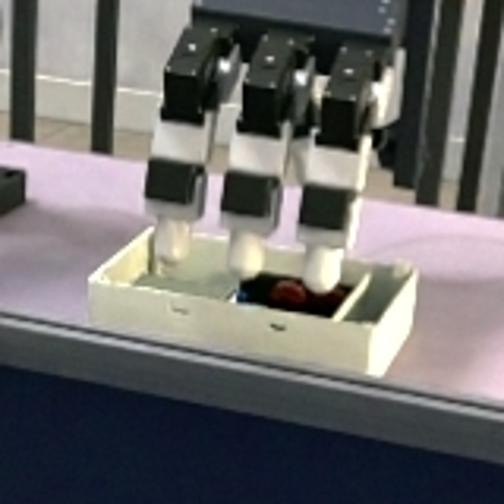

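>>> {"name": "execute_actions", "arguments": {
  "actions": [
    [[0,0.0329,0.012,0,0,0,0,-0.685,0.25,-0.551,0,-0.685,0.25,-0.551,0,-0.685,0.25,-0.551,0.829,-0.678,-0.45,0.211,0.4,-0.7,0,0,0,0,0,0,0,-0.754,-0.576,-0.696,0,-0.754,-0.576,-0.696,0,-0.754,-0.576,-0.696,-0.714,-0.678,-0.226,-0.168,0.4,-0.6]],
    [[0,0.0329,0.012,0,0,0,0,-0.685,0.25,-0.551,0,-0.685,0.25,-0.551,0,-0.685,0.25,-0.551,0.829,-0.678,-0.42,0.211,0.4,-0.7,0,0,0,0,0,0,0,-0.754,-0.576,-0.696,0,-0.754,-0.576,-0.696,0,-0.754,-0.576,-0.696,-0.714,-0.678,-0.226,-0.168,0.4,-0.6]]
  ],
  "cameras": ["cam_left_wrist","cam_low"]
}}

>>> {"name": "zoom_image", "arguments": {
  "camera": "cam_low",
  "region": [200, 60, 360, 220]
}}

>>> {"name": "zoom_image", "arguments": {
  "camera": "cam_left_wrist",
  "region": [80, 10, 380, 310]
}}

Scene clock: 132.70 s.
left_arm: end_effector_position=(+0.2082, -0.3331, +0.0477) hand_goal=(+0.000, -0.686, +0.250, -0.552, +0.000, -0.686, +0.250, -0.552, +0.000, -0.686, +0.250, -0.552, +0.828, -0.678, -0.420, +0.210) hand_measured=(+0.000, -0.680, +0.248, -0.554, +0.000, -0.680, +0.248, -0.554, +0.000, -0.680, +0.248, -0.554, +0.828, -0.678, -0.420, +0.208) hand_current_ma=(+0, +2, +0, +0, +0, +2, +0, +0, +0, +2, +0, -1, +0, +0, +0, +0) hand_state=(goal, goal, goal, goal, goal, goal, goal, goal, goal, goal, goal, goal, goal, goal, goal, goal) hand_current_limit=0.40 hand_speed=-0.70 end_effector_quat_wxyz=(-0.413, +0.602, -0.549, +0.407) | right_arm: end_effector_position=(+0.6280, -0.1617, +0.2558) hand_goal=(+0.000, -0.754, -0.576, -0.696, +0.000, -0.754, -0.576, -0.696, +0.000, -0.754, -0.576, -0.696, -0.714, -0.678, -0.226, -0.168) hand_measured=(+0.000, -0.752, -0.576, -0.696, +0.000, -0.752, -0.576, -0.696, +0.000, -0.752, -0.576, -0.696, -0.714, -0.678, -0.226, -0.168) hand_current_ma=(+0, +0, +0, +0, +0, +0, +0, +0, +0, +0, +0, +0, +0, +0, +0, +0) hand_state=(goal, goal, goal, goal, goal, goal, goal, goal, goal, goal, goal, goal, goal, goal, goal, goal) hand_current_limit=0.40 hand_speed=-0.60 end_effector_quat_wxyz=(-0.224, +0.904, +0.204, +0.300)
Joint positions: left_arm=[-1.349 1.374 0.609 -0.354 -1.197 2.013] | right_arm=[-0.328 1.723 1.708 -1.212 -0.702 0.926]
Joint torques (N m): left_arm=[0.44 -6.59 5.34 1.95 -0.81 0.19] | right_arm=[0.38 -16.56 10.02 1.09 -0.77 -0.01]
Heat: left arm: hottest elbow 41 °C; right arm: hottest elbow 48 °C.
Hand target: left_arm +0.2098, -0.3278, +0.0402; -0.417, +0.599, -0.554, +0.400 | right_arm +0.6340, -0.1638, +0.2611; -0.221, +0.903, +0.206, +0.306
Off the commanded pose: left_arm 0.009 m, 1 deg | right_arm 0.008 m, 1 deg.
Step readings (end_effector_position of left_arm | right_arm):
0: (+0.2076, -0.3317, +0.0890) | (+0.6280, -0.1617, +0.2558)
1: (+0.2076, -0.3317, +0.0889) | (+0.6280, -0.1617, +0.2558)
2: (+0.2077, -0.3324, +0.0885) | (+0.6280, -0.1617, +0.2558)
4: (+0.2079, -0.3331, +0.0854) | (+0.6280, -0.1617, +0.2558)
8: (+0.2073, -0.3309, +0.0736) | (+0.6280, -0.1617, +0.2558)
15: (+0.2074, -0.3313, +0.0678) | (+0.6280, -0.1617, +0.2558)
16: (+0.2075, -0.3317, +0.0679) | (+0.6280, -0.1617, +0.2558)
17: (+0.2077, -0.3325, +0.0677) | (+0.6280, -0.1617, +0.2558)
19: (+0.2081, -0.3341, +0.0647) | (+0.6280, -0.1617, +0.2558)
23: (+0.2077, -0.3323, +0.0528) | (+0.6280, -0.1617, +0.2558)
30: (+0.2080, -0.3324, +0.0473) | (+0.6280, -0.1617, +0.2558)
camera_calibration:
cam_left_wrist: T_world_to_cam=[[0.185638, 0.78998, 0.584355, 0.169029], [-0.522925, -0.424062, 0.739406, -0.122048], [0.831918, -0.442836, 0.334378, -0.211998], [0, 0, 0, 1]] pos_world=[0.0811648, -0.279166, 0.0623579]
Images, in order (width x height): cam_low 504x504, cam_left_wrist 616x616.

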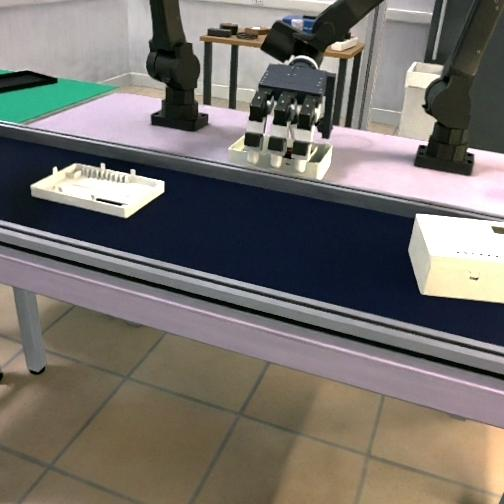

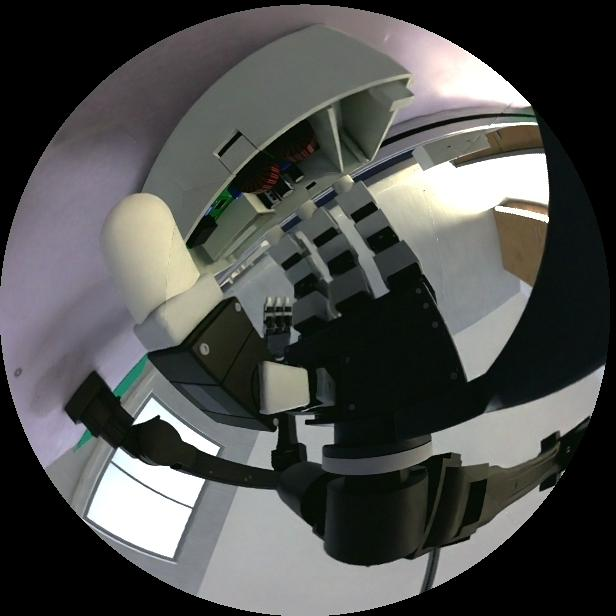

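Scaled by 3.150.

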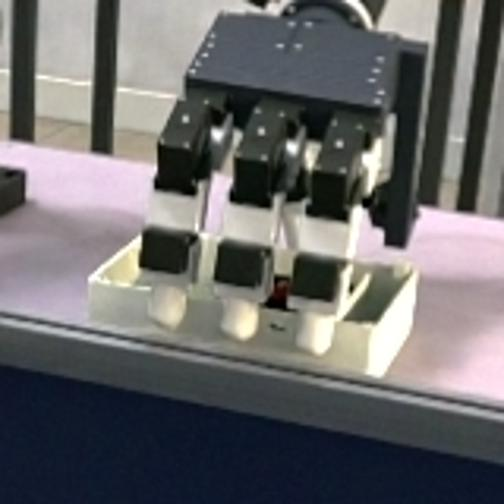

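Scaled by 1.680 from the camera's 616x616 image, which has a finer 880x880 frame.

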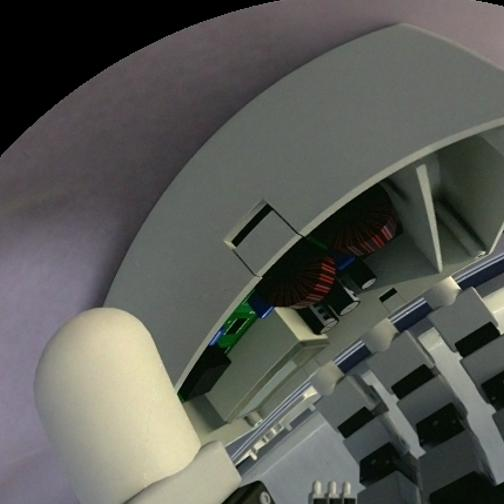

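>>> {"name": "execute_actions", "arguments": {
  "actions": [
    [[-0.0167,0.003,0.001,0,0,0,0,-0.685,0.3,-0.551,0,-0.685,0.3,-0.551,0,-0.685,0.3,-0.551,0.829,-0.678,-0.37,0.211,0.4,-0.85,0,0,0,0,0,0,0,-0.754,-0.576,-0.696,0,-0.754,-0.576,-0.696,0,-0.754,-0.576,-0.696,-0.714,-0.678,-0.226,-0.168,0.4,-0.6]],
    [[0,0,0,0,0,0,0,-0.685,0.32,-0.551,0,-0.685,0.32,-0.551,0,-0.685,0.32,-0.551,0.829,-0.678,-0.3,0.22,0.4,-0.85,0,0,0,0,0,0,0,-0.754,-0.576,-0.696,0,-0.754,-0.576,-0.696,0,-0.754,-0.576,-0.696,-0.714,-0.678,-0.226,-0.168,0.4,-0.6]],
    [[0,0,0,0,0,0,0,-0.66,0.4,-0.54,0,-0.66,0.4,-0.54,0,-0.66,0.4,-0.54,0.829,-0.678,-0.2,0.23,0.4,-0.85,0,0,0,0,0,0,0,-0.754,-0.576,-0.696,0,-0.754,-0.576,-0.696,0,-0.754,-0.576,-0.696,-0.714,-0.678,-0.226,-0.168,0.4,-0.6]]
  ],
  "cameras": ["cam_left_wrist","cam_low"]
}}

>>> {"name": "zoom_image", "arguments": {
  "camera": "cam_low",
  "region": [200, 60, 360, 220]
}}

Scene clock: 141.80 s.
left_arm: end_effector_position=(+0.2096, -0.3233, +0.0416) hand_goal=(+0.000, -0.660, +0.400, -0.540, +0.000, -0.660, +0.400, -0.540, +0.000, -0.660, +0.400, -0.540, +0.828, -0.678, -0.200, +0.230) hand_measured=(+0.000, -0.682, +0.338, -0.554, +0.000, -0.686, +0.330, -0.554, +0.000, -0.688, +0.326, -0.556, +0.824, -0.678, -0.338, +0.200) hand_current_ma=(+0, -20, -97, -9, +0, -24, -117, -8, +0, -30, -129, -11, -1, +0, -385, -45) hand_state=(goal, blocked, blocked, goal, goal, blocked, blocked, goal, goal, blocked, blocked, goal, goal, goal, blocked, blocked) hand_current_limit=0.40 hand_speed=-0.85 end_effector_quat_wxyz=(-0.416, +0.602, -0.550, +0.403) | right_arm: end_effector_position=(+0.6280, -0.1617, +0.2558) hand_goal=(+0.000, -0.754, -0.576, -0.696, +0.000, -0.754, -0.576, -0.696, +0.000, -0.754, -0.576, -0.696, -0.714, -0.678, -0.226, -0.168) hand_measured=(+0.000, -0.752, -0.576, -0.696, +0.000, -0.752, -0.576, -0.696, +0.000, -0.752, -0.576, -0.696, -0.714, -0.678, -0.226, -0.168) hand_current_ma=(+0, +0, +0, +0, +0, +0, +0, +0, +0, +0, +0, +0, +0, +0, +0, +0) hand_state=(goal, goal, goal, goal, goal, goal, goal, goal, goal, goal, goal, goal, goal, goal, goal, goal) hand_current_limit=0.40 hand_speed=-0.60 end_effector_quat_wxyz=(-0.224, +0.904, +0.204, +0.300)
Joint positions: left_arm=[-1.338 1.369 0.582 -0.329 -1.195 2.025] | right_arm=[-0.328 1.723 1.708 -1.212 -0.702 0.926]
Joint torques (N m): left_arm=[0.03 -7.65 4.97 1.85 -0.82 0.22] | right_arm=[0.15 -16.44 9.99 1.06 -0.76 -0.01]
Heat: left arm: hottest elbow 40 °C; right arm: hottest elbow 48 °C.
Hand target: left_arm +0.2091, -0.3178, +0.0382; -0.417, +0.599, -0.554, +0.400 | right_arm +0.6340, -0.1638, +0.2611; -0.221, +0.903, +0.206, +0.306
Off the commanded pose: left_arm 0.006 m, 1 deg | right_arm 0.008 m, 1 deg.
Step readings (end_effector_position of left_arm | right_arm):
0: (+0.2082, -0.3331, +0.0477) | (+0.6280, -0.1617, +0.2558)
1: (+0.2082, -0.3328, +0.0475) | (+0.6280, -0.1617, +0.2558)
2: (+0.2082, -0.3328, +0.0473) | (+0.6280, -0.1617, +0.2558)
4: (+0.2086, -0.3312, +0.0459) | (+0.6280, -0.1617, +0.2558)
8: (+0.2090, -0.3260, +0.0425) | (+0.6280, -0.1617, +0.2558)
15: (+0.2088, -0.3243, +0.0416) | (+0.6280, -0.1617, +0.2558)
16: (+0.2088, -0.3243, +0.0416) | (+0.6280, -0.1617, +0.2558)
17: (+0.2089, -0.3241, +0.0415) | (+0.6280, -0.1617, +0.2558)
19: (+0.2089, -0.3238, +0.0413) | (+0.6280, -0.1617, +0.2558)
23: (+0.2087, -0.3238, +0.0413) | (+0.6280, -0.1617, +0.2558)
30: (+0.2087, -0.3239, +0.0414) | (+0.6280, -0.1617, +0.2558)
31: (+0.2087, -0.3239, +0.0414) | (+0.6280, -0.1617, +0.2558)
32: (+0.2087, -0.3239, +0.0414) | (+0.6280, -0.1617, +0.2558)
34: (+0.2091, -0.3236, +0.0414) | (+0.6280, -0.1617, +0.2558)
38: (+0.2096, -0.3233, +0.0416) | (+0.6280, -0.1617, +0.2558)
45: (+0.2096, -0.3233, +0.0416) | (+0.6280, -0.1617, +0.2558)
camera_calibration:
cam_left_wrist: T_world_to_cam=[[0.182175, 0.786612, 0.58996, 0.163911], [-0.519413, -0.432465, 0.73701, -0.115979], [0.834879, -0.440698, 0.329792, -0.206454], [0, 0, 0, 1]] pos_world=[0.0822623, -0.270075, 0.0568637]
Images, in order (width x height): cam_low 504x504, cam_left_wrist 616x616.

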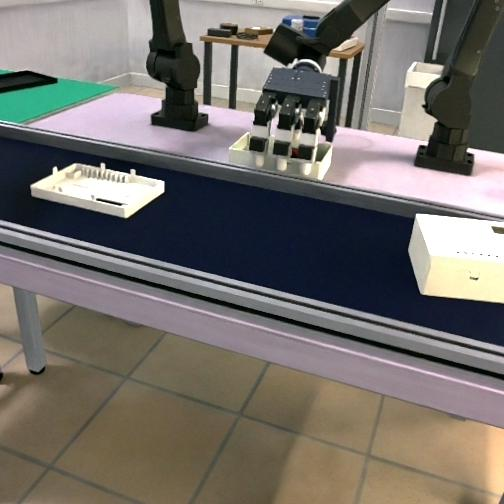

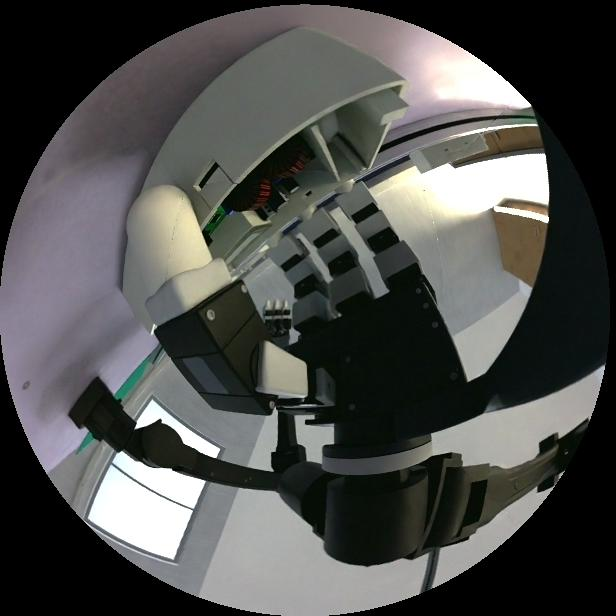

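Scaled by 3.150.

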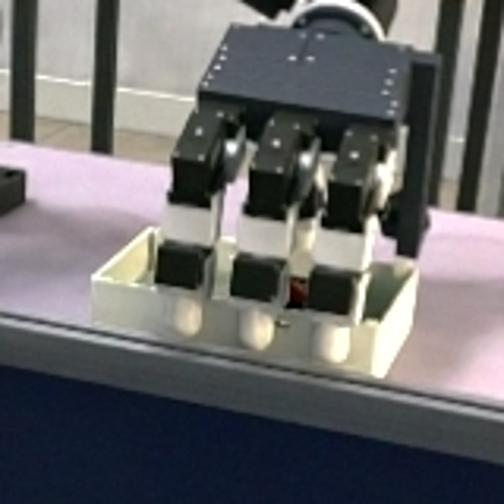

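>>> {"name": "execute_actions", "arguments": {
  "actions": [
    [[0,0,0,0,0,0,0,-0.6,0.52,-0.5,0,-0.6,0.52,-0.5,0,-0.6,0.52,-0.5,0.829,-0.678,-0.1,0.25,0.4,-0.85,0,0,0,0,0,0,0,-0.754,-0.576,-0.696,0,-0.754,-0.576,-0.696,0,-0.754,-0.576,-0.696,-0.714,-0.678,-0.226,-0.168,0.4,-0.6]],
    [[0,-0.0313,-0.0114,0,0,0,0,-0.6,0.52,-0.5,0,-0.6,0.52,-0.5,0,-0.6,0.52,-0.5,0.829,-0.678,-0.1,0.25,0.4,-0.85,0,0,0,0,0,0,0,-0.754,-0.576,-0.696,0,-0.754,-0.576,-0.696,0,-0.754,-0.576,-0.696,-0.714,-0.678,-0.226,-0.168,0.4,-0.6]],
    [[0,-0.0352,-0.0128,0,0,0,0,-0.6,0.52,-0.5,0,-0.6,0.52,-0.5,0,-0.6,0.52,-0.5,0.829,-0.678,-0.1,0.25,0.4,-0.85,0,0,0,0,0,0,0,-0.754,-0.576,-0.696,0,-0.754,-0.576,-0.696,0,-0.754,-0.576,-0.696,-0.714,-0.678,-0.226,-0.168,0.4,-0.6]],
    [[0,-0.0392,-0.0143,0,0,0,0,-0.6,0.52,-0.5,0,-0.6,0.52,-0.5,0,-0.6,0.52,-0.5,0.829,-0.678,-0.1,0.25,0.4,-0.85,0,0,0,0,0,0,0,-0.754,-0.576,-0.696,0,-0.754,-0.576,-0.696,0,-0.754,-0.576,-0.696,-0.714,-0.678,-0.226,-0.168,0.4,-0.6]]
  ],
  "cameras": ["cam_left_wrist","cam_low"]
}}

Scene clock: 148.63 s.
left_arm: end_effector_position=(+0.2017, -0.2933, +0.0787) hand_goal=(+0.000, -0.600, +0.520, -0.500, +0.000, -0.600, +0.520, -0.500, +0.000, -0.600, +0.520, -0.500, +0.828, -0.678, -0.100, +0.250) hand_measured=(+0.000, -0.682, +0.412, -0.552, +0.000, -0.686, +0.412, -0.548, +0.000, -0.688, +0.418, -0.554, +0.802, -0.678, -0.372, +0.188) hand_current_ma=(+0, -174, -242, -71, +0, -183, -244, -63, +0, -194, -218, -79, -23, +0, -385, -158) hand_state=(goal, blocked, blocked, blocked, goal, blocked, blocked, blocked, goal, blocked, blocked, blocked, blocked, goal, blocked, blocked) hand_current_limit=0.40 hand_speed=-0.85 end_effector_quat_wxyz=(-0.428, +0.590, -0.570, +0.379) | right_arm: end_effector_position=(+0.6280, -0.1617, +0.2558) hand_goal=(+0.000, -0.754, -0.576, -0.696, +0.000, -0.754, -0.576, -0.696, +0.000, -0.754, -0.576, -0.696, -0.714, -0.678, -0.226, -0.168) hand_measured=(+0.000, -0.752, -0.576, -0.696, +0.000, -0.752, -0.576, -0.696, +0.000, -0.752, -0.576, -0.696, -0.714, -0.678, -0.226, -0.168) hand_current_ma=(+0, +0, +0, +0, +0, +0, +0, +0, +0, +0, +0, +0, +0, +0, +0, +0) hand_state=(goal, goal, goal, goal, goal, goal, goal, goal, goal, goal, goal, goal, goal, goal, goal, goal) hand_current_limit=0.40 hand_speed=-0.60 end_effector_quat_wxyz=(-0.224, +0.904, +0.204, +0.300)
Joint positions: left_arm=[-1.337 1.213 0.595 -0.555 -1.186 2.042] | right_arm=[-0.328 1.723 1.708 -1.212 -0.702 0.926]
Joint torques (N m): left_arm=[-0.32 -6.89 11.54 0.69 -1.17 0.05] | right_arm=[0.32 -16.44 9.96 1.07 -0.77 -0.01]
Heat: left arm: hottest elbow 40 °C; right arm: hottest elbow 48 °C.
Hand target: left_arm +0.2084, -0.3166, +0.1057; -0.417, +0.600, -0.554, +0.400 | right_arm +0.6340, -0.1638, +0.2611; -0.221, +0.903, +0.206, +0.306
Off the commanded pose: left_arm 0.036 m, 4 deg | right_arm 0.008 m, 1 deg.
Step readings (end_effector_position of left_arm | right_arm):
0: (+0.2096, -0.3233, +0.0416) | (+0.6280, -0.1617, +0.2558)
1: (+0.2096, -0.3233, +0.0416) | (+0.6280, -0.1617, +0.2558)
2: (+0.2097, -0.3232, +0.0416) | (+0.6280, -0.1617, +0.2558)
4: (+0.2098, -0.3231, +0.0417) | (+0.6280, -0.1617, +0.2558)
8: (+0.2100, -0.3227, +0.0415) | (+0.6280, -0.1617, +0.2558)
15: (+0.2099, -0.3224, +0.0412) | (+0.6280, -0.1617, +0.2558)
16: (+0.2099, -0.3224, +0.0413) | (+0.6280, -0.1617, +0.2558)
17: (+0.2098, -0.3225, +0.0417) | (+0.6280, -0.1617, +0.2558)
19: (+0.2087, -0.3213, +0.0427) | (+0.6280, -0.1617, +0.2558)
23: (+0.2078, -0.3181, +0.0480) | (+0.6280, -0.1617, +0.2558)
30: (+0.2073, -0.3159, +0.0506) | (+0.6280, -0.1617, +0.2558)
31: (+0.2072, -0.3156, +0.0505) | (+0.6280, -0.1617, +0.2558)
32: (+0.2069, -0.3145, +0.0504) | (+0.6280, -0.1617, +0.2558)
34: (+0.2059, -0.3111, +0.0524) | (+0.6280, -0.1617, +0.2558)
38: (+0.2049, -0.3069, +0.0604) | (+0.6280, -0.1617, +0.2558)
45: (+0.2041, -0.3034, +0.0630) | (+0.6280, -0.1617, +0.2558)
46: (+0.2040, -0.3030, +0.0628) | (+0.6280, -0.1617, +0.2558)
47: (+0.2037, -0.3018, +0.0628) | (+0.6280, -0.1617, +0.2558)
49: (+0.2028, -0.2980, +0.0645) | (+0.6280, -0.1617, +0.2558)
53: (+0.2017, -0.2934, +0.0722) | (+0.6280, -0.1617, +0.2558)
60: (+0.2019, -0.2944, +0.0790) | (+0.6280, -0.1617, +0.2558)
camera_calibration:
cam_left_wrist: T_world_to_cam=[[0.202251, 0.74245, 0.638641, 0.0989708], [-0.506424, -0.478871, 0.717089, -0.149179], [0.83823, -0.468456, 0.279142, -0.203767], [0, 0, 0, 1]] pos_world=[0.0752388, -0.240374, 0.100648]
Images, in order (width x height): cam_low 504x504, cam_left_wrist 616x616.

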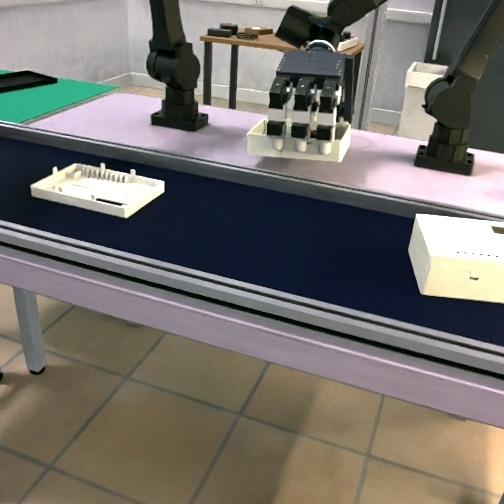

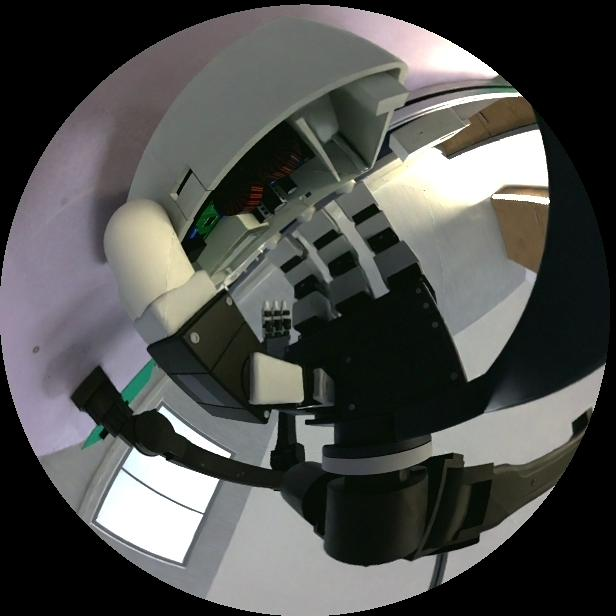

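>>> {"name": "execute_actions", "arguments": {
  "actions": [
    [[0,-0.047,-0.0171,0,0,0,0,-0.6,0.52,-0.5,0,-0.6,0.52,-0.5,0,-0.6,0.52,-0.5,0.829,-0.678,-0.1,0.25,0.4,-0.85,0,0,0,0,0,0,0,-0.754,-0.576,-0.696,0,-0.754,-0.576,-0.696,0,-0.754,-0.576,-0.696,-0.714,-0.678,-0.226,-0.168,0.4,-0.6]],
    [[0.0162,-0.0567,0.0583,0,-0.0371,-0.0135,0,-0.6,0.52,-0.5,0,-0.6,0.52,-0.5,0,-0.6,0.52,-0.5,0.829,-0.678,-0.1,0.25,0.4,-0.85,0,0,0,0,0,0,0,-0.754,-0.576,-0.696,0,-0.754,-0.576,-0.696,0,-0.754,-0.576,-0.696,-0.714,-0.678,-0.226,-0.168,0.4,-0.6]],
    [[0.0185,-0.0392,0.069,0,-0.0371,-0.0135,0,-0.6,0.52,-0.5,0,-0.6,0.52,-0.5,0,-0.6,0.52,-0.5,0.829,-0.678,-0.1,0.25,0.4,-0.85,0,0,0,0,0,0,0,-0.754,-0.576,-0.696,0,-0.754,-0.576,-0.696,0,-0.754,-0.576,-0.696,-0.714,-0.678,-0.226,-0.168,0.4,-0.6]]
  ]
}}

Scene clock: 164.27 s.
left_arm: end_effector_position=(+0.2889, -0.3028, +0.1385) hand_goal=(+0.000, -0.600, +0.520, -0.500, +0.000, -0.600, +0.520, -0.500, +0.000, -0.600, +0.520, -0.500, +0.828, -0.678, -0.100, +0.250) hand_measured=(+0.000, -0.682, +0.420, -0.552, +0.000, -0.682, +0.418, -0.548, +0.000, -0.684, +0.422, -0.554, +0.800, -0.678, -0.378, +0.188) hand_current_ma=(+0, -174, -216, -71, +0, -174, -225, -62, +0, -181, -205, -77, -25, +0, -385, -160) hand_state=(goal, blocked, blocked, blocked, goal, blocked, blocked, blocked, goal, blocked, blocked, blocked, blocked, goal, blocked, blocked) hand_current_limit=0.40 hand_speed=-0.85 end_effector_quat_wxyz=(-0.472, +0.653, -0.497, +0.322) | right_arm: end_effector_position=(+0.6280, -0.1617, +0.2558) hand_goal=(+0.000, -0.754, -0.576, -0.696, +0.000, -0.754, -0.576, -0.696, +0.000, -0.754, -0.576, -0.696, -0.714, -0.678, -0.226, -0.168) hand_measured=(+0.000, -0.752, -0.576, -0.696, +0.000, -0.752, -0.576, -0.696, +0.000, -0.752, -0.576, -0.696, -0.714, -0.678, -0.226, -0.168) hand_current_ma=(+0, +0, +0, +0, +0, +0, +0, +0, +0, +0, +0, +0, +0, +0, +0, +0) hand_state=(goal, goal, goal, goal, goal, goal, goal, goal, goal, goal, goal, goal, goal, goal, goal, goal) hand_current_limit=0.40 hand_speed=-0.60 end_effector_quat_wxyz=(-0.224, +0.904, +0.204, +0.300)
Joint positions: left_arm=[-1.122 1.323 0.877 -0.796 -1.195 1.975] | right_arm=[-0.328 1.723 1.708 -1.212 -0.702 0.926]
Joint torques (N m): left_arm=[-0.15 -8.29 12.46 0.58 -1.19 -0.15] | right_arm=[0.32 -16.32 10 1.06 -0.76 0]
Heat: left arm: hottest elbow 41 °C; right arm: hottest elbow 48 °C.
Hand target: left_arm +0.3009, -0.3243, +0.1648; -0.462, +0.665, -0.476, +0.345 | right_arm +0.6340, -0.1638, +0.2611; -0.221, +0.903, +0.206, +0.306
Off the commanded pose: left_arm 0.036 m, 4 deg | right_arm 0.008 m, 1 deg.
Step readings (end_effector_position of left_arm | right_arm):
0: (+0.2016, -0.2932, +0.0787) | (+0.6280, -0.1617, +0.2558)
1: (+0.2016, -0.2932, +0.0788) | (+0.6280, -0.1617, +0.2558)
2: (+0.2014, -0.2924, +0.0793) | (+0.6280, -0.1617, +0.2558)
4: (+0.2011, -0.2912, +0.0832) | (+0.6280, -0.1617, +0.2558)
8: (+0.2016, -0.2930, +0.0986) | (+0.6280, -0.1617, +0.2558)
15: (+0.2024, -0.2965, +0.1094) | (+0.6280, -0.1617, +0.2558)
16: (+0.2023, -0.2960, +0.1094) | (+0.6280, -0.1617, +0.2558)
17: (+0.2041, -0.2943, +0.1099) | (+0.6280, -0.1617, +0.2558)
19: (+0.2108, -0.2934, +0.1131) | (+0.6280, -0.1617, +0.2558)
23: (+0.2346, -0.2968, +0.1276) | (+0.6280, -0.1617, +0.2558)
30: (+0.2432, -0.3022, +0.1336) | (+0.6280, -0.1617, +0.2558)
31: (+0.2432, -0.3019, +0.1327) | (+0.6280, -0.1617, +0.2558)
32: (+0.2450, -0.3008, +0.1319) | (+0.6280, -0.1617, +0.2558)
34: (+0.2530, -0.3003, +0.1318) | (+0.6280, -0.1617, +0.2558)
38: (+0.2792, -0.3007, +0.1365) | (+0.6280, -0.1617, +0.2558)
45: (+0.2890, -0.3028, +0.1399) | (+0.6280, -0.1617, +0.2558)


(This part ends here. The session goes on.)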